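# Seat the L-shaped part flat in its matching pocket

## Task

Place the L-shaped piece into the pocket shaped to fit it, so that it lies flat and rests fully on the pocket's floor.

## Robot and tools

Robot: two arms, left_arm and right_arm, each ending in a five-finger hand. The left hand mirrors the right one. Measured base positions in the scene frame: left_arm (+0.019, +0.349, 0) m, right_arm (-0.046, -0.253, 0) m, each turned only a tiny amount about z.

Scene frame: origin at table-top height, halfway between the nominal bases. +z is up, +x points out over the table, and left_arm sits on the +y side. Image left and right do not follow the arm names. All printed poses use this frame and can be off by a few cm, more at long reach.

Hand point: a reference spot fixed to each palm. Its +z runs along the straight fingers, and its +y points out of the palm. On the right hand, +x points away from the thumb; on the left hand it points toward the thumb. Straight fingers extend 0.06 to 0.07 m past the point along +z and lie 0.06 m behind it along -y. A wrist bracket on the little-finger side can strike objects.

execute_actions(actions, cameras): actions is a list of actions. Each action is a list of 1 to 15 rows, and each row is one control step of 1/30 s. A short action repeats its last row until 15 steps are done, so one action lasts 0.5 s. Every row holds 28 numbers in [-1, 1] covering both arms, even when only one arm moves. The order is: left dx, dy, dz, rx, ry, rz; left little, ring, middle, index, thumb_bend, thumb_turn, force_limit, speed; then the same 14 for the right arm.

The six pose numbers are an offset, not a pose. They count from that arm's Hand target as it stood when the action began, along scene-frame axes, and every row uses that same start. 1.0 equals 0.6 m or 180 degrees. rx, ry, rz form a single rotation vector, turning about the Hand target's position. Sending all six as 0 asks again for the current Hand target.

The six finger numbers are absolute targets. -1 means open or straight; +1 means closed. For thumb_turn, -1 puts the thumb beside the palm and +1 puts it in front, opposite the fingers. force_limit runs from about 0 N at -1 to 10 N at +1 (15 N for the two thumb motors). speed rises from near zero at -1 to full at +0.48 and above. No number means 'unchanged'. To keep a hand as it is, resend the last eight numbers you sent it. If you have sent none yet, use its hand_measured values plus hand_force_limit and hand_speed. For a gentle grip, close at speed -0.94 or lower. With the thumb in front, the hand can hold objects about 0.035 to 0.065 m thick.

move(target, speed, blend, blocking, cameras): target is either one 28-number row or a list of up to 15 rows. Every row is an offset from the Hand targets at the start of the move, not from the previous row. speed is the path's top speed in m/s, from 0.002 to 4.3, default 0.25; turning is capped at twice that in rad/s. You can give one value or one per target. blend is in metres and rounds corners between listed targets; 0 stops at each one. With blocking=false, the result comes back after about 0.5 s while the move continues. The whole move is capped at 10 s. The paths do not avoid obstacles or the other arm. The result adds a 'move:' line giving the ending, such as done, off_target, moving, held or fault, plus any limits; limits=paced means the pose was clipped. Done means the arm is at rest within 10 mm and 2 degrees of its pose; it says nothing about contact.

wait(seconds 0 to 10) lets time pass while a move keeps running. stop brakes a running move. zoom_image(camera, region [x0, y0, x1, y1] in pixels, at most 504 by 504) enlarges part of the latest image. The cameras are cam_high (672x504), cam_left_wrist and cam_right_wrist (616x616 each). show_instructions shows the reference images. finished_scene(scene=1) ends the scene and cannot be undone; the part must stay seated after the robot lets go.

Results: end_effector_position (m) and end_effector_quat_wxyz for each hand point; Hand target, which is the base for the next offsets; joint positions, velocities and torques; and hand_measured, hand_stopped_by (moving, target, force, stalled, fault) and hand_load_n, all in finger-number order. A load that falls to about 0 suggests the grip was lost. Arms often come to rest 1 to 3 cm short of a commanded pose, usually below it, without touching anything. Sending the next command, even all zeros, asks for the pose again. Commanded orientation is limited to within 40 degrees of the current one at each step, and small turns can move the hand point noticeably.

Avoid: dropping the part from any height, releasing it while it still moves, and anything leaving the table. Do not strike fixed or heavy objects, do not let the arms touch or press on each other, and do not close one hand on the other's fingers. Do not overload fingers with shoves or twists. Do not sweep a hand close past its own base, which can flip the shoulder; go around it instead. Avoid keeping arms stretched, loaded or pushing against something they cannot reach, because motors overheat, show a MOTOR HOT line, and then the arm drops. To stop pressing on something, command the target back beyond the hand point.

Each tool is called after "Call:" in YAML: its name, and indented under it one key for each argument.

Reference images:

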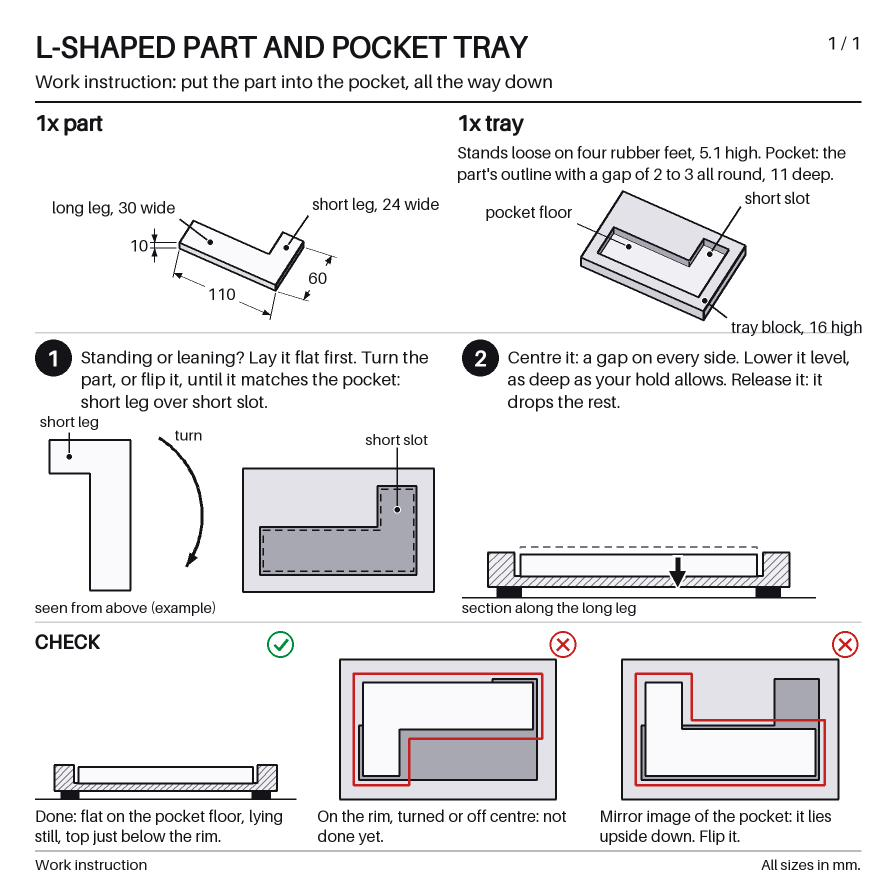

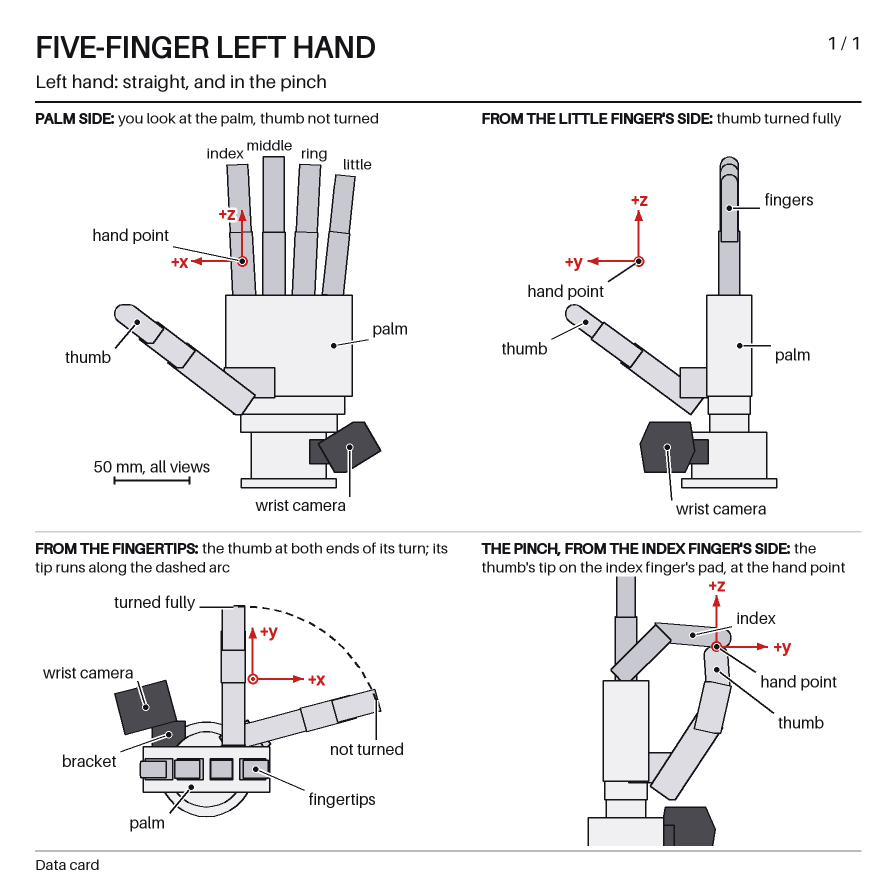

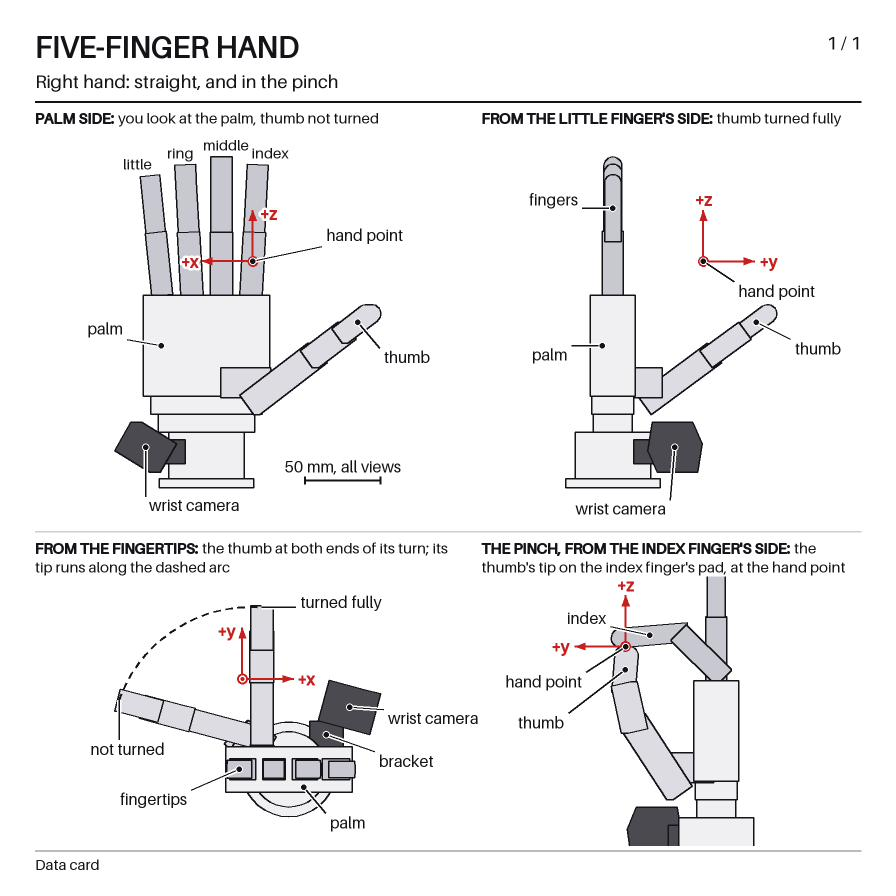

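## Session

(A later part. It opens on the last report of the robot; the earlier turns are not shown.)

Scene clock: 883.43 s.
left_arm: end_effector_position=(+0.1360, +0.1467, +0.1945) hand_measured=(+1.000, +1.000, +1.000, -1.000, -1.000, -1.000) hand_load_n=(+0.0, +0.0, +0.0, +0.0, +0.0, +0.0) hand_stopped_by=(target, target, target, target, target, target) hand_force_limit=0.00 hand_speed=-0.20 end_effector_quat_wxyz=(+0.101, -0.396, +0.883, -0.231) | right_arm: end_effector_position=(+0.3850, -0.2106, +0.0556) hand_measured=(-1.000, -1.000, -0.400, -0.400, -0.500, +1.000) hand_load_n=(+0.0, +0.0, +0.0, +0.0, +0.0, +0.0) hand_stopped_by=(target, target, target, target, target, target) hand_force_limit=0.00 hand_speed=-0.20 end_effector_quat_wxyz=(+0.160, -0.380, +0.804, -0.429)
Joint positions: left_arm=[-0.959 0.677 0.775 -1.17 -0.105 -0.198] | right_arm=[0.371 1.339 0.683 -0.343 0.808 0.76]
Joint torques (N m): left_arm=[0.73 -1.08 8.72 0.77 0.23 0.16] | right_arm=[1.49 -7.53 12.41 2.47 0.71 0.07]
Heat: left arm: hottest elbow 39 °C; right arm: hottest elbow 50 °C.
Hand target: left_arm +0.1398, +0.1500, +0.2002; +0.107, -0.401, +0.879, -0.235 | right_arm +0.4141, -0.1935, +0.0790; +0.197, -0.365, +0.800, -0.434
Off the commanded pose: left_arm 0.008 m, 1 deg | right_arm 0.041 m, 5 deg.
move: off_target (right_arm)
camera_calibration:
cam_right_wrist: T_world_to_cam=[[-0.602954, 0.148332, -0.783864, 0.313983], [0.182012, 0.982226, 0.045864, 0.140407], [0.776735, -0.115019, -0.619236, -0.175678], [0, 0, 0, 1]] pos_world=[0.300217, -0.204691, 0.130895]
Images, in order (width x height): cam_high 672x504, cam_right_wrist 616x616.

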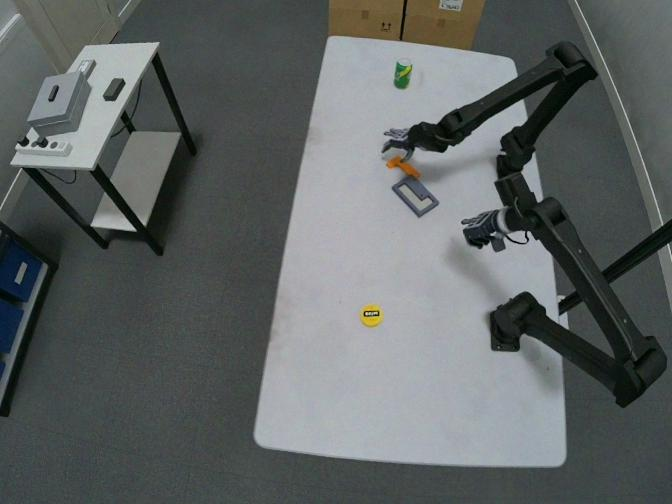

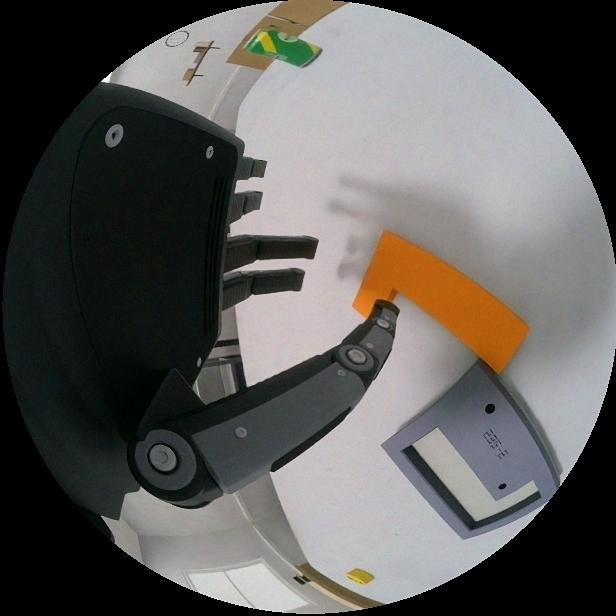

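Call:
move:
  target: [0, 0, 0, 0, 0, 0, 1, 1, 1, -1, -1, -1, 0.0, -0.2, 0.022, 0.005, -0.035, 0, 0, 0, -1, -1, -0.4, -0.4, -0.5, 1, 0.0, -0.2]
  speed: 0.06
  cameras: ["cam_high", "cam_right_wrist"]

Call:
zoom_image:
  camera: "cam_right_wrist"
  region: [200, 180, 450, 430]

Call:
zoom_image:
  camera: "cam_high"
  region: [365, 115, 445, 195]

Scene clock: 906.03 s.
left_arm: end_effector_position=(+0.1360, +0.1467, +0.1945) hand_measured=(+1.000, +1.000, +1.000, -1.000, -1.000, -1.000) hand_load_n=(+0.0, +0.0, +0.0, -0.5, +0.0, +0.0) hand_stopped_by=(target, target, target, target, target, target) hand_force_limit=0.00 hand_speed=-0.20 end_effector_quat_wxyz=(+0.101, -0.396, +0.883, -0.231) | right_arm: end_effector_position=(+0.3981, -0.2062, +0.0362) hand_measured=(-1.000, -1.000, -0.400, -0.400, -0.500, +1.000) hand_load_n=(+0.0, +0.0, +0.0, +0.0, +0.0, +0.0) hand_stopped_by=(target, target, target, target, target, target) hand_force_limit=0.00 hand_speed=-0.20 end_effector_quat_wxyz=(+0.162, -0.379, +0.804, -0.429)
Joint positions: left_arm=[-0.959 0.677 0.775 -1.17 -0.105 -0.198] | right_arm=[0.371 1.416 0.691 -0.27 0.808 0.76]
Joint torques (N m): left_arm=[0.73 -1.08 8.76 0.76 0.21 0.15] | right_arm=[1.67 -8.06 12.04 2.43 0.63 0.02]
Heat: left arm: hottest elbow 39 °C; right arm: hottest elbow 48 °C.
Hand target: left_arm +0.1398, +0.1500, +0.2002; +0.107, -0.401, +0.879, -0.235 | right_arm +0.4273, -0.1905, +0.0580; +0.197, -0.365, +0.800, -0.434
Off the commanded pose: left_arm 0.008 m, 1 deg | right_arm 0.040 m, 4 deg.
move: off_target (right_arm)
camera_calibration:
cam_right_wrist: T_world_to_cam=[[-0.599488, 0.149453, -0.786306, 0.305047], [0.181787, 0.982162, 0.0480832, 0.134582], [0.779466, -0.114115, -0.615963, -0.198222], [0, 0, 0, 1]] pos_world=[0.312915, -0.200392, 0.111292]
Images, in order (width x height): cam_high 672x504, cam_right_wrist 616x616.

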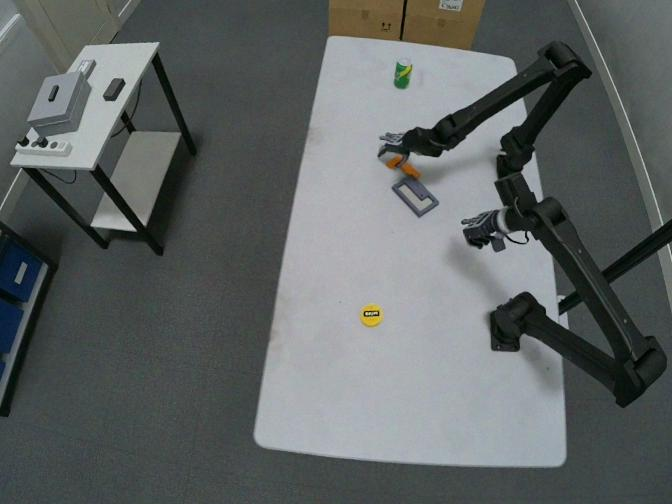

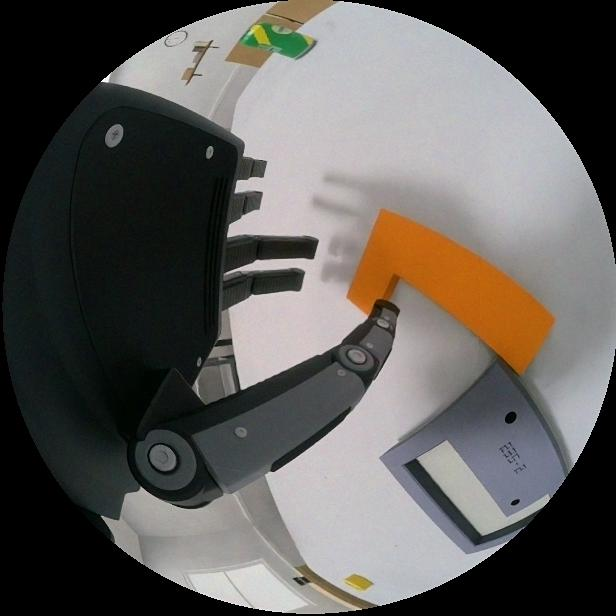

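Scaled by 2.016 from the camera's 616x616 image, which has a finer 880x880 frame.

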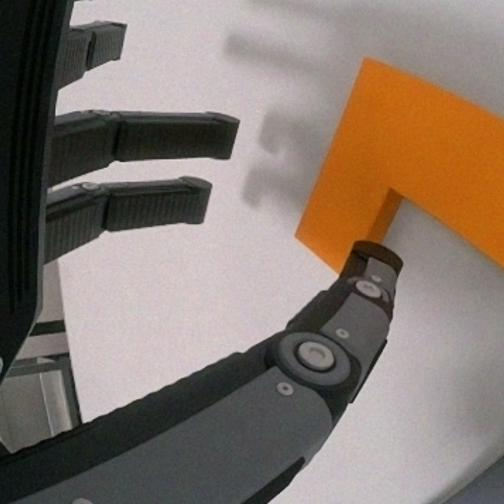

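Scaled by 6.300 from the camera's 672x504 image, which has a finer 960x720 frame.

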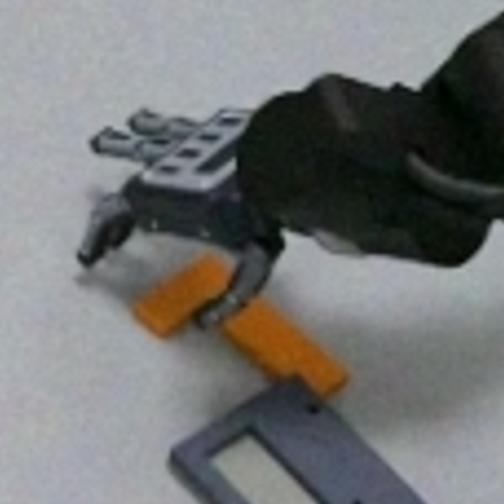

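Call:
zoom_image:
  camera: "cam_high"
  region: [370, 135, 420, 185]

Call:
zoom_image:
  camera: "cam_right_wrist"
  region: [280, 190, 420, 330]

Scaled by 10.080 from the camera's 672x504 image, which has a finer 960x720 frame.

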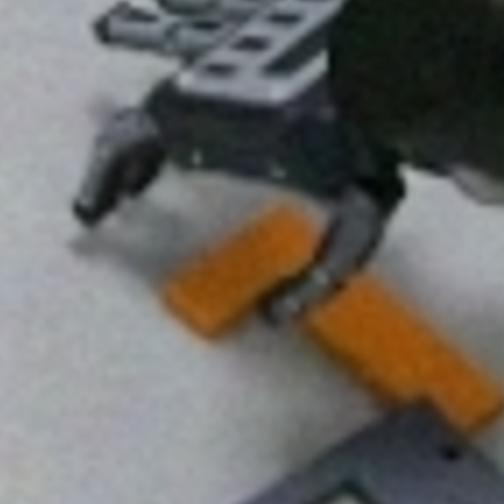

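Scaled by 3.600 from the camera's 616x616 image, which has a finer 880x880 frame.

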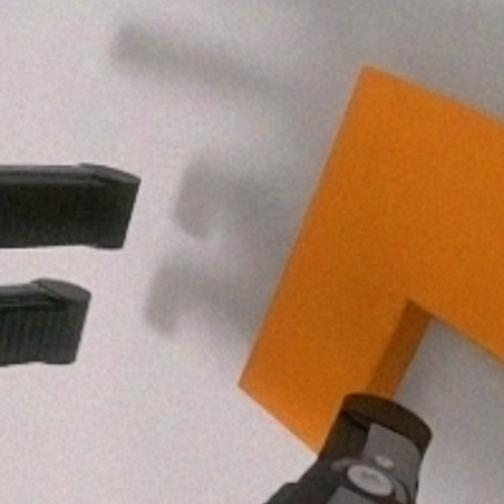

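Call:
move:
  target: [0, 0, 0, 0, 0, 0, 1, 1, 1, -1, -1, -1, 0.0, -0.2, -0.0125, -0.0135, -0.03, 0, 0, 0, -1, -1, -0.4, -0.4, -0.5, 1, 0.0, -0.2]
  speed: 0.05
  cameras: ["cam_high", "cam_right_wrist"]

Call:
zoom_image:
  camera: "cam_right_wrist"
  region: [240, 180, 420, 360]

Call:
zoom_image:
  camera: "cam_high"
  region: [370, 135, 420, 185]

Scene clock: 961.87 s.
left_arm: end_effector_position=(+0.1360, +0.1467, +0.1945) hand_measured=(+1.000, +1.000, +1.000, -1.000, -1.000, -1.000) hand_load_n=(+0.0, +0.0, +0.0, +0.0, +0.0, +0.0) hand_stopped_by=(target, target, target, target, target, target) hand_force_limit=0.00 hand_speed=-0.20 end_effector_quat_wxyz=(+0.101, -0.396, +0.883, -0.231) | right_arm: end_effector_position=(+0.4108, -0.2016, +0.0363) hand_measured=(-1.000, -1.000, -0.400, -0.400, -0.500, +1.000) hand_load_n=(+0.0, -0.5, +0.0, +0.0, +0.5, +0.0) hand_stopped_by=(target, target, target, target, target, target) hand_force_limit=0.00 hand_speed=-0.20 end_effector_quat_wxyz=(+0.187, -0.367, +0.803, -0.431)
Joint positions: left_arm=[-0.959 0.677 0.775 -1.17 -0.105 -0.198] | right_arm=[0.371 1.434 0.686 -0.191 0.807 0.76]
Joint torques (N m): left_arm=[0.85 -0.73 8.76 0.75 0.25 0.16] | right_arm=[0.5 -8.53 8.18 2.5 0.35 -0.11]
Heat: left arm: hottest elbow 38 °C; right arm: hottest elbow 50 °C.
Hand target: left_arm +0.1398, +0.1500, +0.2002; +0.107, -0.401, +0.879, -0.235 | right_arm +0.4198, -0.1986, +0.0400; +0.197, -0.365, +0.800, -0.434
Off the commanded pose: left_arm 0.008 m, 1 deg | right_arm 0.010 m, 1 deg.
move: done
camera_calibration:
cam_right_wrist: T_world_to_cam=[[-0.55808, 0.163943, -0.813431, 0.298926], [0.177716, 0.981157, 0.0758199, 0.12829], [0.810533, -0.102246, -0.576699, -0.219314], [0, 0, 0, 1]] pos_world=[0.321787, -0.197303, 0.106951]
Images, in order (width x height): cam_high 672x504, cam_right_wrist 616x616.

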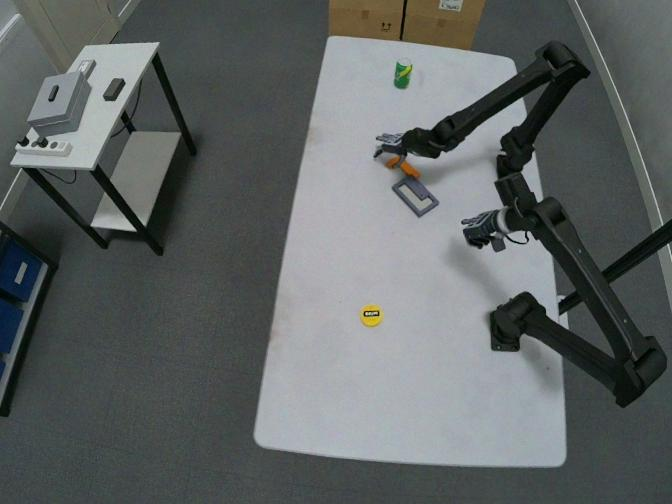

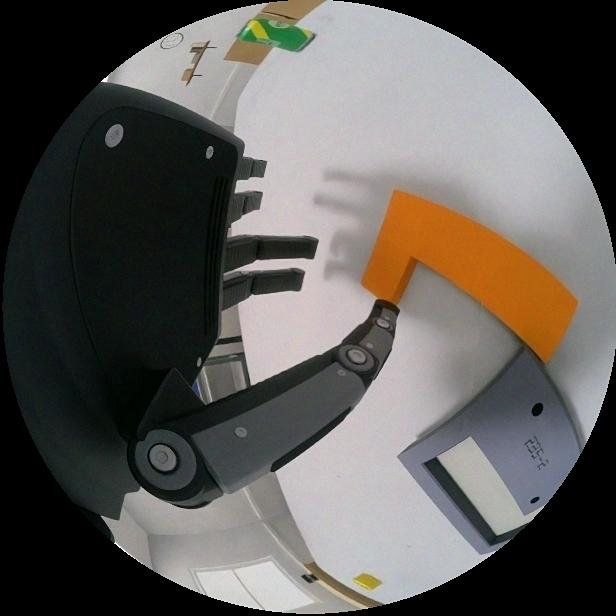

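Scaled by 2.800 from the camera's 616x616 image, which has a finer 880x880 frame.

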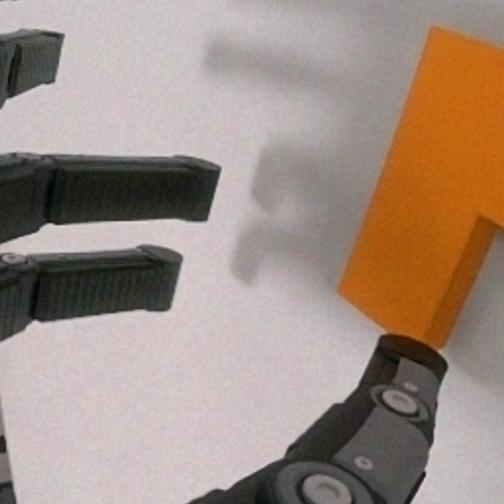

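Scaled by 10.080 from the camera's 672x504 image, which has a finer 960x720 frame.

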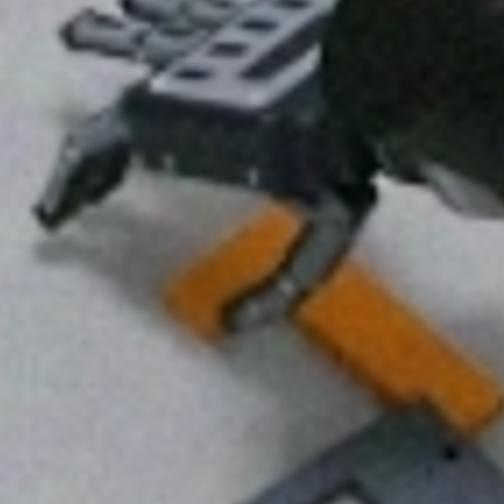

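Call:
move:
  target: [0, 0, 0, 0, 0, 0, 1, 1, 1, -1, -1, -1, 0.0, -0.2, -0.0763, -0.049, 0.0083, 0, 0, 0, -1, -1, -0.4, -0.4, -0.5, 1, 0.0, -0.2]
  speed: 0.08
  cameras: ["cam_high", "cam_right_wrist"]

Call:
zoom_image:
  camera: "cam_right_wrist"
  region: [240, 180, 420, 360]

Scene clock: 985.00 s.
left_arm: end_effector_position=(+0.1360, +0.1467, +0.1945) hand_measured=(+1.000, +1.000, +1.000, -1.000, -1.000, -1.000) hand_load_n=(+0.0, +0.0, +0.0, +0.0, +0.0, +0.0) hand_stopped_by=(target, target, target, target, target, target) hand_force_limit=0.00 hand_speed=-0.20 end_effector_quat_wxyz=(+0.101, -0.396, +0.883, -0.231) | right_arm: end_effector_position=(+0.3621, -0.2220, +0.0289) hand_measured=(-1.000, -1.000, -0.400, -0.400, -0.500, +1.000) hand_load_n=(+0.0, +0.0, +0.5, +0.0, +0.0, +0.0) hand_stopped_by=(target, target, target, target, target, target) hand_force_limit=0.00 hand_speed=-0.20 end_effector_quat_wxyz=(+0.179, -0.380, +0.801, -0.426)
Joint positions: left_arm=[-0.959 0.677 0.775 -1.17 -0.105 -0.198] | right_arm=[0.351 1.313 0.551 -0.176 0.781 0.721]
Joint torques (N m): left_arm=[0.38 -0.79 8.66 0.72 0.23 0.15] | right_arm=[-0.97 -9 8.17 2.44 0.32 -0.25]
Heat: left arm: hottest elbow 38 °C; right arm: hottest elbow 47 °C.
Hand target: left_arm +0.1398, +0.1500, +0.2002; +0.107, -0.401, +0.879, -0.235 | right_arm +0.3741, -0.2280, +0.0450; +0.197, -0.365, +0.800, -0.434
Off the commanded pose: left_arm 0.008 m, 1 deg | right_arm 0.021 m, 3 deg.
move: off_target (right_arm)
camera_calibration:
cam_right_wrist: T_world_to_cam=[[-0.581856, 0.15173, -0.799013, 0.274508], [0.162727, 0.984296, 0.0684144, 0.163863], [0.796846, -0.0902135, -0.597409, -0.178045], [0, 0, 0, 1]] pos_world=[0.274934, -0.219003, 0.101759]
Images, in order (width x height): cam_high 672x504, cam_right_wrist 616x616.

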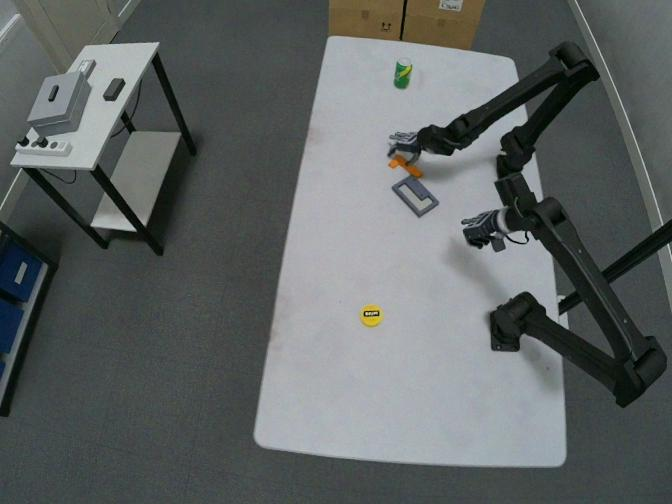

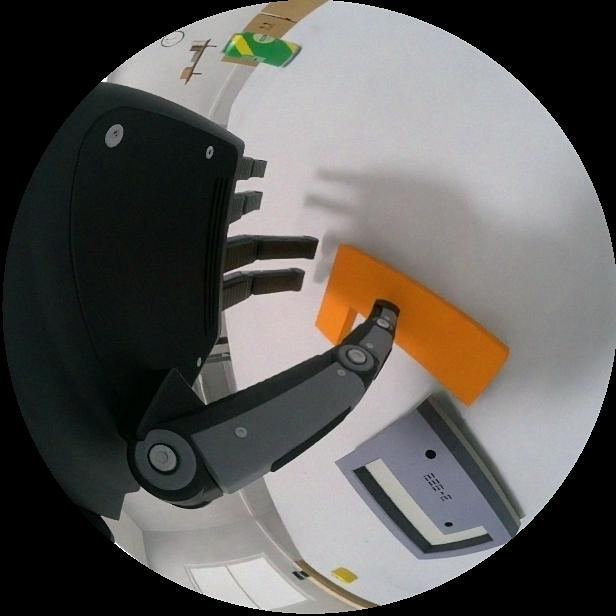

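Scaled by 2.800 from the camera's 616x616 image, which has a finer 880x880 frame.

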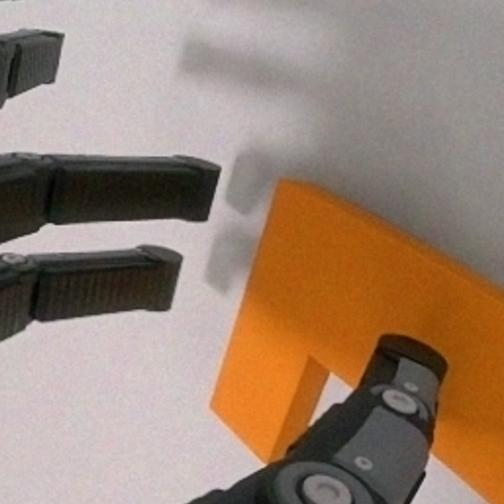

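Call:
move:
  target: [0, 0, 0, 0, 0, 0, 1, 1, 1, -1, -1, -1, 0.0, -0.2, 0.01, 0.01, 0.06, 0, 0, 0, -1, -1, -0.4, -0.4, -0.5, 1, 0.0, -0.2]
  speed: 0.1
  cameras: ["cam_high", "cam_right_wrist"]

Call:
zoom_image:
  camera: "cam_high"
  region: [370, 130, 440, 200]

Call:
zoom_image:
  camera: "cam_right_wrist"
  region: [240, 180, 420, 360]

Scene clock: 1005.87 s.
left_arm: end_effector_position=(+0.1360, +0.1467, +0.1945) hand_measured=(+1.000, +1.000, +1.000, -1.000, -1.000, -1.000) hand_load_n=(+0.0, +0.0, +0.0, +0.0, +0.0, +0.0) hand_stopped_by=(target, target, target, target, target, target) hand_force_limit=0.00 hand_speed=-0.20 end_effector_quat_wxyz=(+0.101, -0.396, +0.883, -0.231) | right_arm: end_effector_position=(+0.3578, -0.2234, +0.0511) hand_measured=(-1.000, -1.000, -0.400, -0.400, -0.500, +1.000) hand_load_n=(+0.0, +0.0, +0.0, +0.0, +0.0, +0.0) hand_stopped_by=(target, target, target, target, target, target) hand_force_limit=0.00 hand_speed=-0.20 end_effector_quat_wxyz=(+0.175, -0.382, +0.802, -0.425)
Joint positions: left_arm=[-0.959 0.677 0.775 -1.17 -0.105 -0.198] | right_arm=[0.351 1.247 0.577 -0.279 0.781 0.721]
Joint torques (N m): left_arm=[0.62 -1.03 8.76 0.68 0.23 0.13] | right_arm=[0.5 -8.12 12.22 0.85 0.62 -0.09]
Heat: left arm: hottest elbow 38 °C; right arm: hottest elbow 46 °C.
Hand target: left_arm +0.1398, +0.1500, +0.2002; +0.107, -0.401, +0.879, -0.235 | right_arm +0.3801, -0.2220, +0.0810; +0.197, -0.365, +0.800, -0.434
Off the commanded pose: left_arm 0.008 m, 1 deg | right_arm 0.037 m, 3 deg.
move: off_target (right_arm)
camera_calibration:
cam_right_wrist: T_world_to_cam=[[-0.59003, 0.149121, -0.793491, 0.292], [0.163357, 0.984518, 0.063551, 0.164433], [0.790683, -0.0921249, -0.605255, -0.159245], [0, 0, 0, 1]] pos_world=[0.27134, -0.220101, 0.124866]
Images, in order (width x height): cam_high 672x504, cam_right_wrist 616x616.

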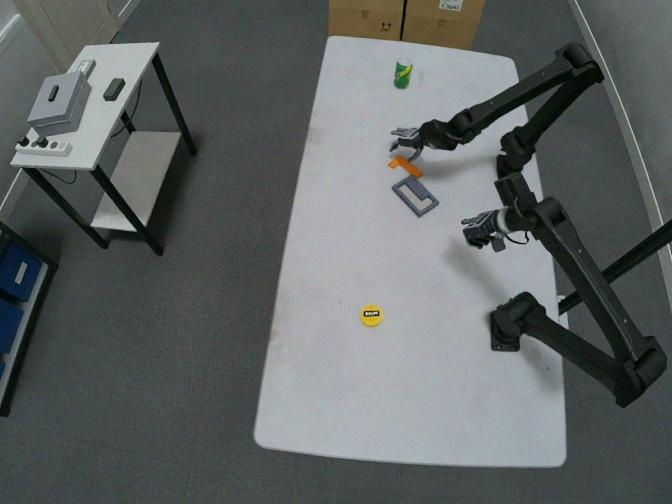

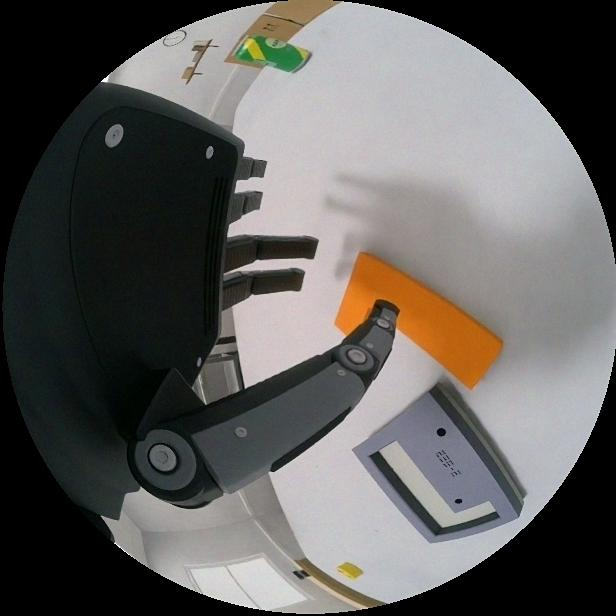

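Scaled by 7.200 from the camera's 672x504 image, which has a finer 960x720 frame.

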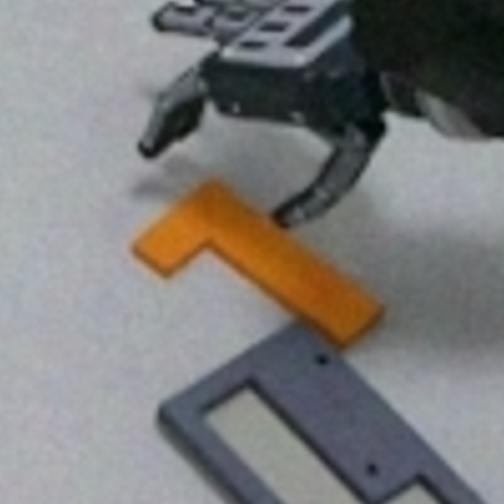

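Scaled by 2.800 from the camera's 616x616 image, which has a finer 880x880 frame.

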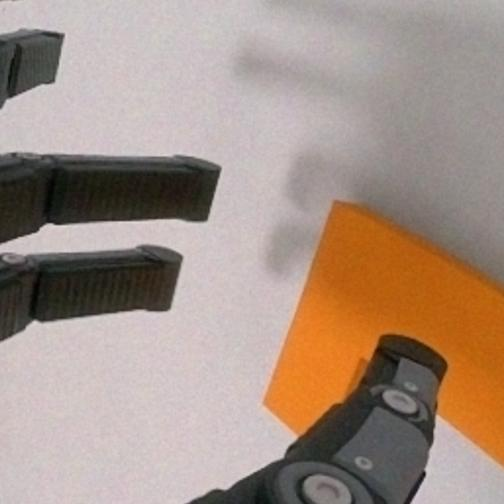

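Call:
move:
  target: [0, 0, 0, 0, 0, 0, 1, 1, 1, -1, -1, -1, 0.0, -0.2, 0.0437, 0.03, -0.0133, 0, 0, 0, -1, -1, -0.4, -0.4, -0.5, 1, 0.0, -0.2]
  speed: 0.08
  cameras: ["cam_high", "cam_right_wrist"]

Call:
zoom_image:
  camera: "cam_right_wrist"
  region: [240, 180, 420, 360]

Scene clock: 1026.47 s.
left_arm: end_effector_position=(+0.1360, +0.1467, +0.1945) hand_measured=(+1.000, +1.000, +1.000, -1.000, -1.000, -1.000) hand_load_n=(+0.0, +0.0, +0.0, +0.0, +0.0, +0.0) hand_stopped_by=(target, target, target, target, target, target) hand_force_limit=0.00 hand_speed=-0.20 end_effector_quat_wxyz=(+0.101, -0.396, +0.883, -0.231) | right_arm: end_effector_position=(+0.3818, -0.2176, +0.0511) hand_measured=(-1.000, -1.000, -0.400, -0.400, -0.500, +1.000) hand_load_n=(+0.0, +0.0, +0.5, +0.0, +0.0, +0.0) hand_stopped_by=(target, target, target, target, target, target) hand_force_limit=0.00 hand_speed=-0.20 end_effector_quat_wxyz=(+0.171, -0.377, +0.803, -0.429)
Joint positions: left_arm=[-0.959 0.677 0.775 -1.17 -0.105 -0.198] | right_arm=[0.353 1.324 0.643 -0.279 0.795 0.735]
Joint torques (N m): left_arm=[0.38 -0.73 8.77 0.76 0.22 0.14] | right_arm=[1.61 -7.53 12.31 1.51 0.7 0.1]
Heat: left arm: hottest elbow 38 °C; right arm: hottest elbow 47 °C.
Hand target: left_arm +0.1398, +0.1500, +0.2002; +0.107, -0.401, +0.879, -0.235 | right_arm +0.4063, -0.2040, +0.0730; +0.197, -0.365, +0.800, -0.434
Off the commanded pose: left_arm 0.008 m, 1 deg | right_arm 0.036 m, 3 deg.
move: off_target (right_arm)
camera_calibration:
cam_right_wrist: T_world_to_cam=[[-0.587187, 0.153178, -0.794826, 0.305144], [0.177491, 0.9824, 0.0582029, 0.149177], [0.789752, -0.106898, -0.60404, -0.180579], [0, 0, 0, 1]] pos_world=[0.295312, -0.212597, 0.124777]
Images, in order (width x height): cam_high 672x504, cam_right_wrist 616x616.

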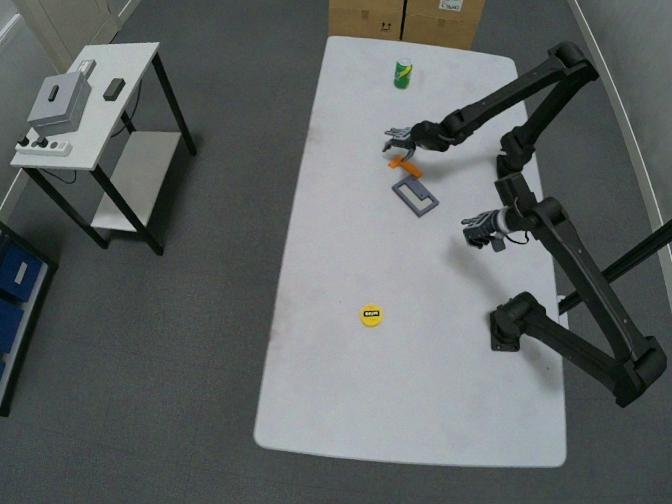

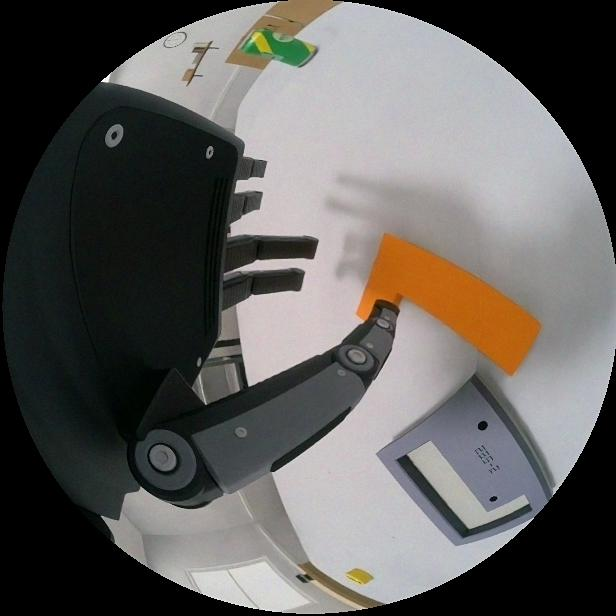

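Scaled by 2.800 from the camera's 616x616 image, which has a finer 880x880 frame.

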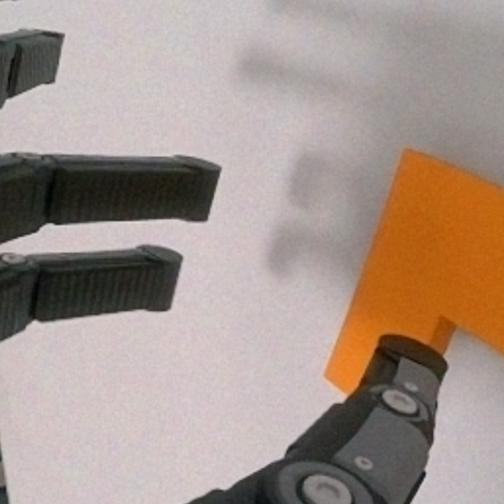

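Call:
move:
  target: [0, 0, 0, 0, 0, 0, 1, 1, 1, -1, -1, -1, 0.0, -0.2, 0.005, 0.007, -0.045, 0, 0, 0, -1, -1, -0.4, -0.4, -0.5, 1, 0.0, -0.2]
  speed: 0.06
  cameras: ["cam_high", "cam_right_wrist"]

Call:
zoom_image:
  camera: "cam_right_wrist"
  region: [240, 180, 420, 360]

Call:
zoom_image:
  camera: "cam_high"
  region: [370, 135, 420, 185]

Scene clock: 1046.93 s.
left_arm: end_effector_position=(+0.1360, +0.1467, +0.1945) hand_measured=(+1.000, +1.000, +1.000, -1.000, -1.000, -1.000) hand_load_n=(+0.0, +0.0, +0.0, +0.0, +0.0, +0.0) hand_stopped_by=(target, target, target, target, target, target) hand_force_limit=0.00 hand_speed=-0.20 end_effector_quat_wxyz=(+0.101, -0.396, +0.883, -0.231) | right_arm: end_effector_position=(+0.3890, -0.2142, +0.0317) hand_measured=(-1.000, -1.000, -0.400, -0.400, -0.500, +1.000) hand_load_n=(+0.0, +0.0, +0.0, +0.0, +0.0, +0.0) hand_stopped_by=(target, target, target, target, target, target) hand_force_limit=0.00 hand_speed=-0.20 end_effector_quat_wxyz=(+0.169, -0.375, +0.804, -0.430)
Joint positions: left_arm=[-0.959 0.677 0.775 -1.17 -0.105 -0.198] | right_arm=[0.357 1.393 0.643 -0.219 0.801 0.746]
Joint torques (N m): left_arm=[0.32 -1.03 8.77 0.64 0.24 0.17] | right_arm=[1.79 -7.77 10.19 2.41 0.71 0.09]
Heat: left arm: hottest elbow 38 °C; right arm: hottest elbow 46 °C.
Hand target: left_arm +0.1398, +0.1500, +0.2002; +0.107, -0.401, +0.879, -0.235 | right_arm +0.4093, -0.1998, +0.0460; +0.197, -0.365, +0.800, -0.434
Off the commanded pose: left_arm 0.008 m, 1 deg | right_arm 0.029 m, 4 deg.
move: off_target (right_arm)
camera_calibration:
cam_right_wrist: T_world_to_cam=[[-0.587423, 0.15517, -0.794265, 0.293976], [0.182571, 0.981554, 0.0567332, 0.143597], [0.788417, -0.111684, -0.604917, -0.198158], [0, 0, 0, 1]] pos_world=[0.302703, -0.208695, 0.105479]
Images, in order (width x height): cam_high 672x504, cam_right_wrist 616x616.

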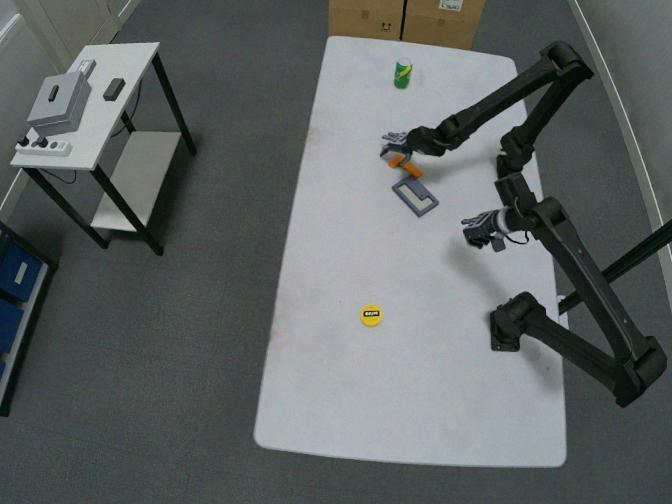

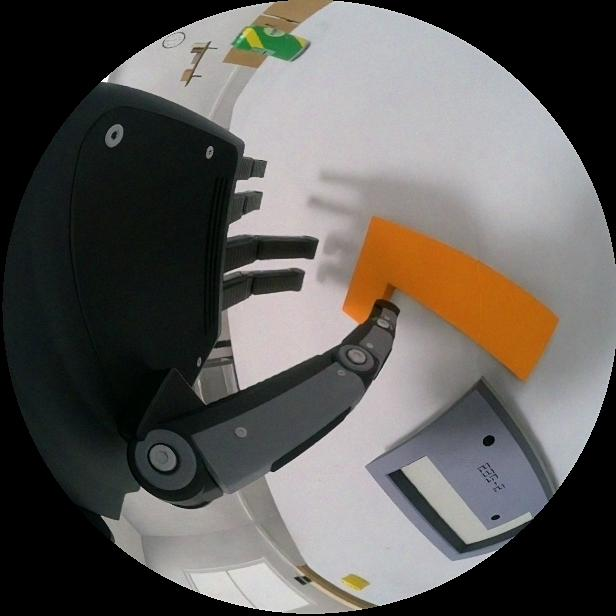

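Scaled by 2.800 from the camera's 616x616 image, which has a finer 880x880 frame.

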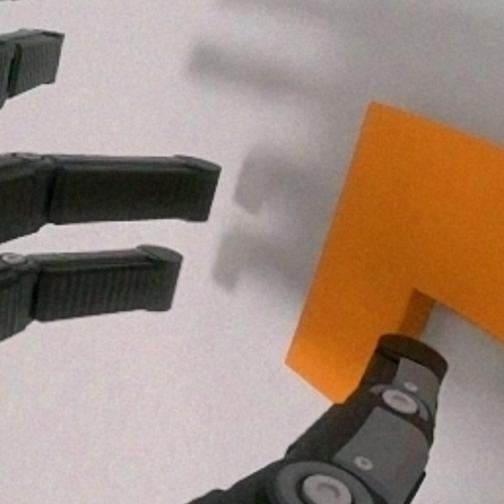

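Scaled by 10.080 from the camera's 672x504 image, which has a finer 960x720 frame.

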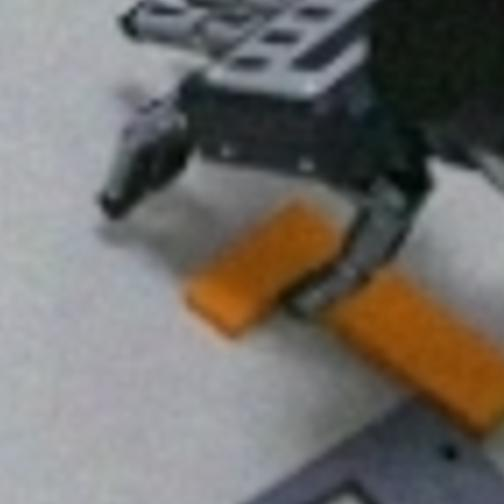

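Call:
move:
  target: [0, 0, 0, 0, 0, 0, 1, 1, 1, -1, -1, -1, 0.0, -0.2, -0.022, 0.0, -0.02, 0, 0, 0, -1, -1, -0.4, -0.4, -0.5, 1, 0.0, -0.2]
  speed: 0.06
  cameras: ["cam_high", "cam_right_wrist"]

Call:
zoom_image:
  camera: "cam_right_wrist"
  region: [240, 180, 420, 360]

Call:
zoom_image:
  camera: "cam_high"
  region: [370, 135, 420, 185]

Scene clock: 1055.77 s.
left_arm: end_effector_position=(+0.1360, +0.1467, +0.1945) hand_measured=(+1.000, +1.000, +1.000, -1.000, -1.000, -1.000) hand_load_n=(+0.0, +0.0, +0.0, +0.0, +0.0, +0.0) hand_stopped_by=(target, target, target, target, target, target) hand_force_limit=0.00 hand_speed=-0.20 end_effector_quat_wxyz=(+0.101, -0.396, +0.883, -0.231) | right_arm: end_effector_position=(+0.3863, -0.2115, +0.0280) hand_measured=(-1.000, -1.000, -0.400, -0.400, -0.500, +1.000) hand_load_n=(+0.0, +0.0, +0.0, +0.0, +0.0, +0.0) hand_stopped_by=(target, target, target, target, target, target) hand_force_limit=0.00 hand_speed=-0.20 end_effector_quat_wxyz=(+0.178, -0.370, +0.804, -0.431)
Joint positions: left_arm=[-0.959 0.677 0.775 -1.17 -0.105 -0.198] | right_arm=[0.368 1.393 0.622 -0.187 0.808 0.76]
Joint torques (N m): left_arm=[0.56 -1.14 8.76 0.76 0.27 0.15] | right_arm=[1.85 -7.41 8.18 2.4 0.65 0.08]
Heat: left arm: hottest elbow 38 °C; right arm: hottest elbow 46 °C.
Hand target: left_arm +0.1398, +0.1500, +0.2002; +0.107, -0.401, +0.879, -0.235 | right_arm +0.3961, -0.1998, +0.0340; +0.197, -0.365, +0.800, -0.434
Off the commanded pose: left_arm 0.008 m, 1 deg | right_arm 0.016 m, 2 deg.
move: off_target (right_arm)
camera_calibration:
cam_right_wrist: T_world_to_cam=[[-0.571277, 0.160519, -0.804907, 0.284195], [0.182769, 0.980944, 0.0659056, 0.141316], [0.800148, -0.109462, -0.589729, -0.202416], [0, 0, 0, 1]] pos_world=[0.298489, -0.206399, 0.100066]
Images, in order (width x height): cam_high 672x504, cam_right_wrist 616x616.

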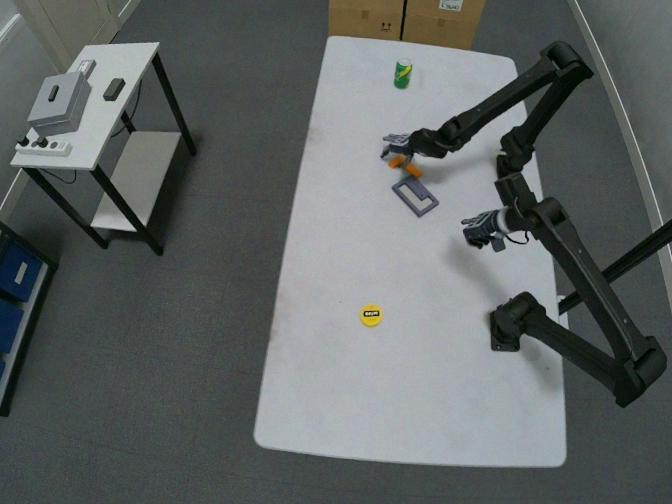

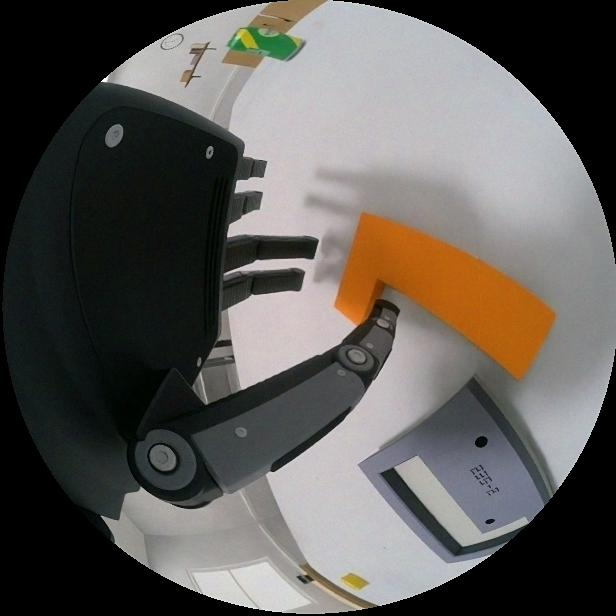

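Scaled by 2.800 from the camera's 616x616 image, which has a finer 880x880 frame.

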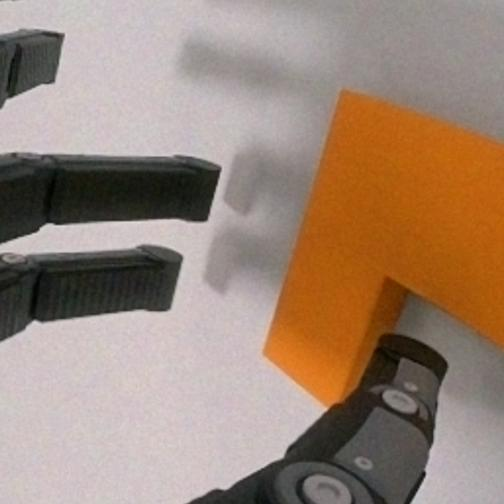

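Scaled by 10.080 from the camera's 672x504 image, which has a finer 960x720 frame.

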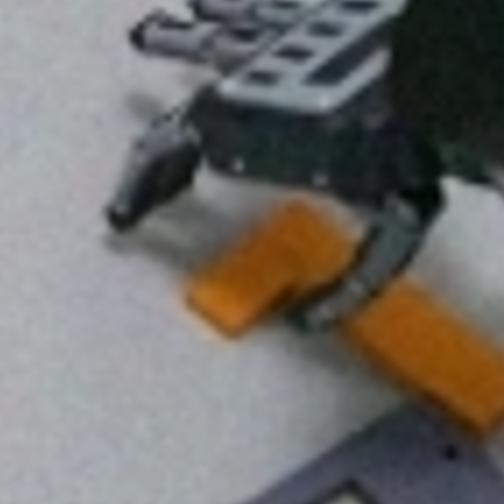

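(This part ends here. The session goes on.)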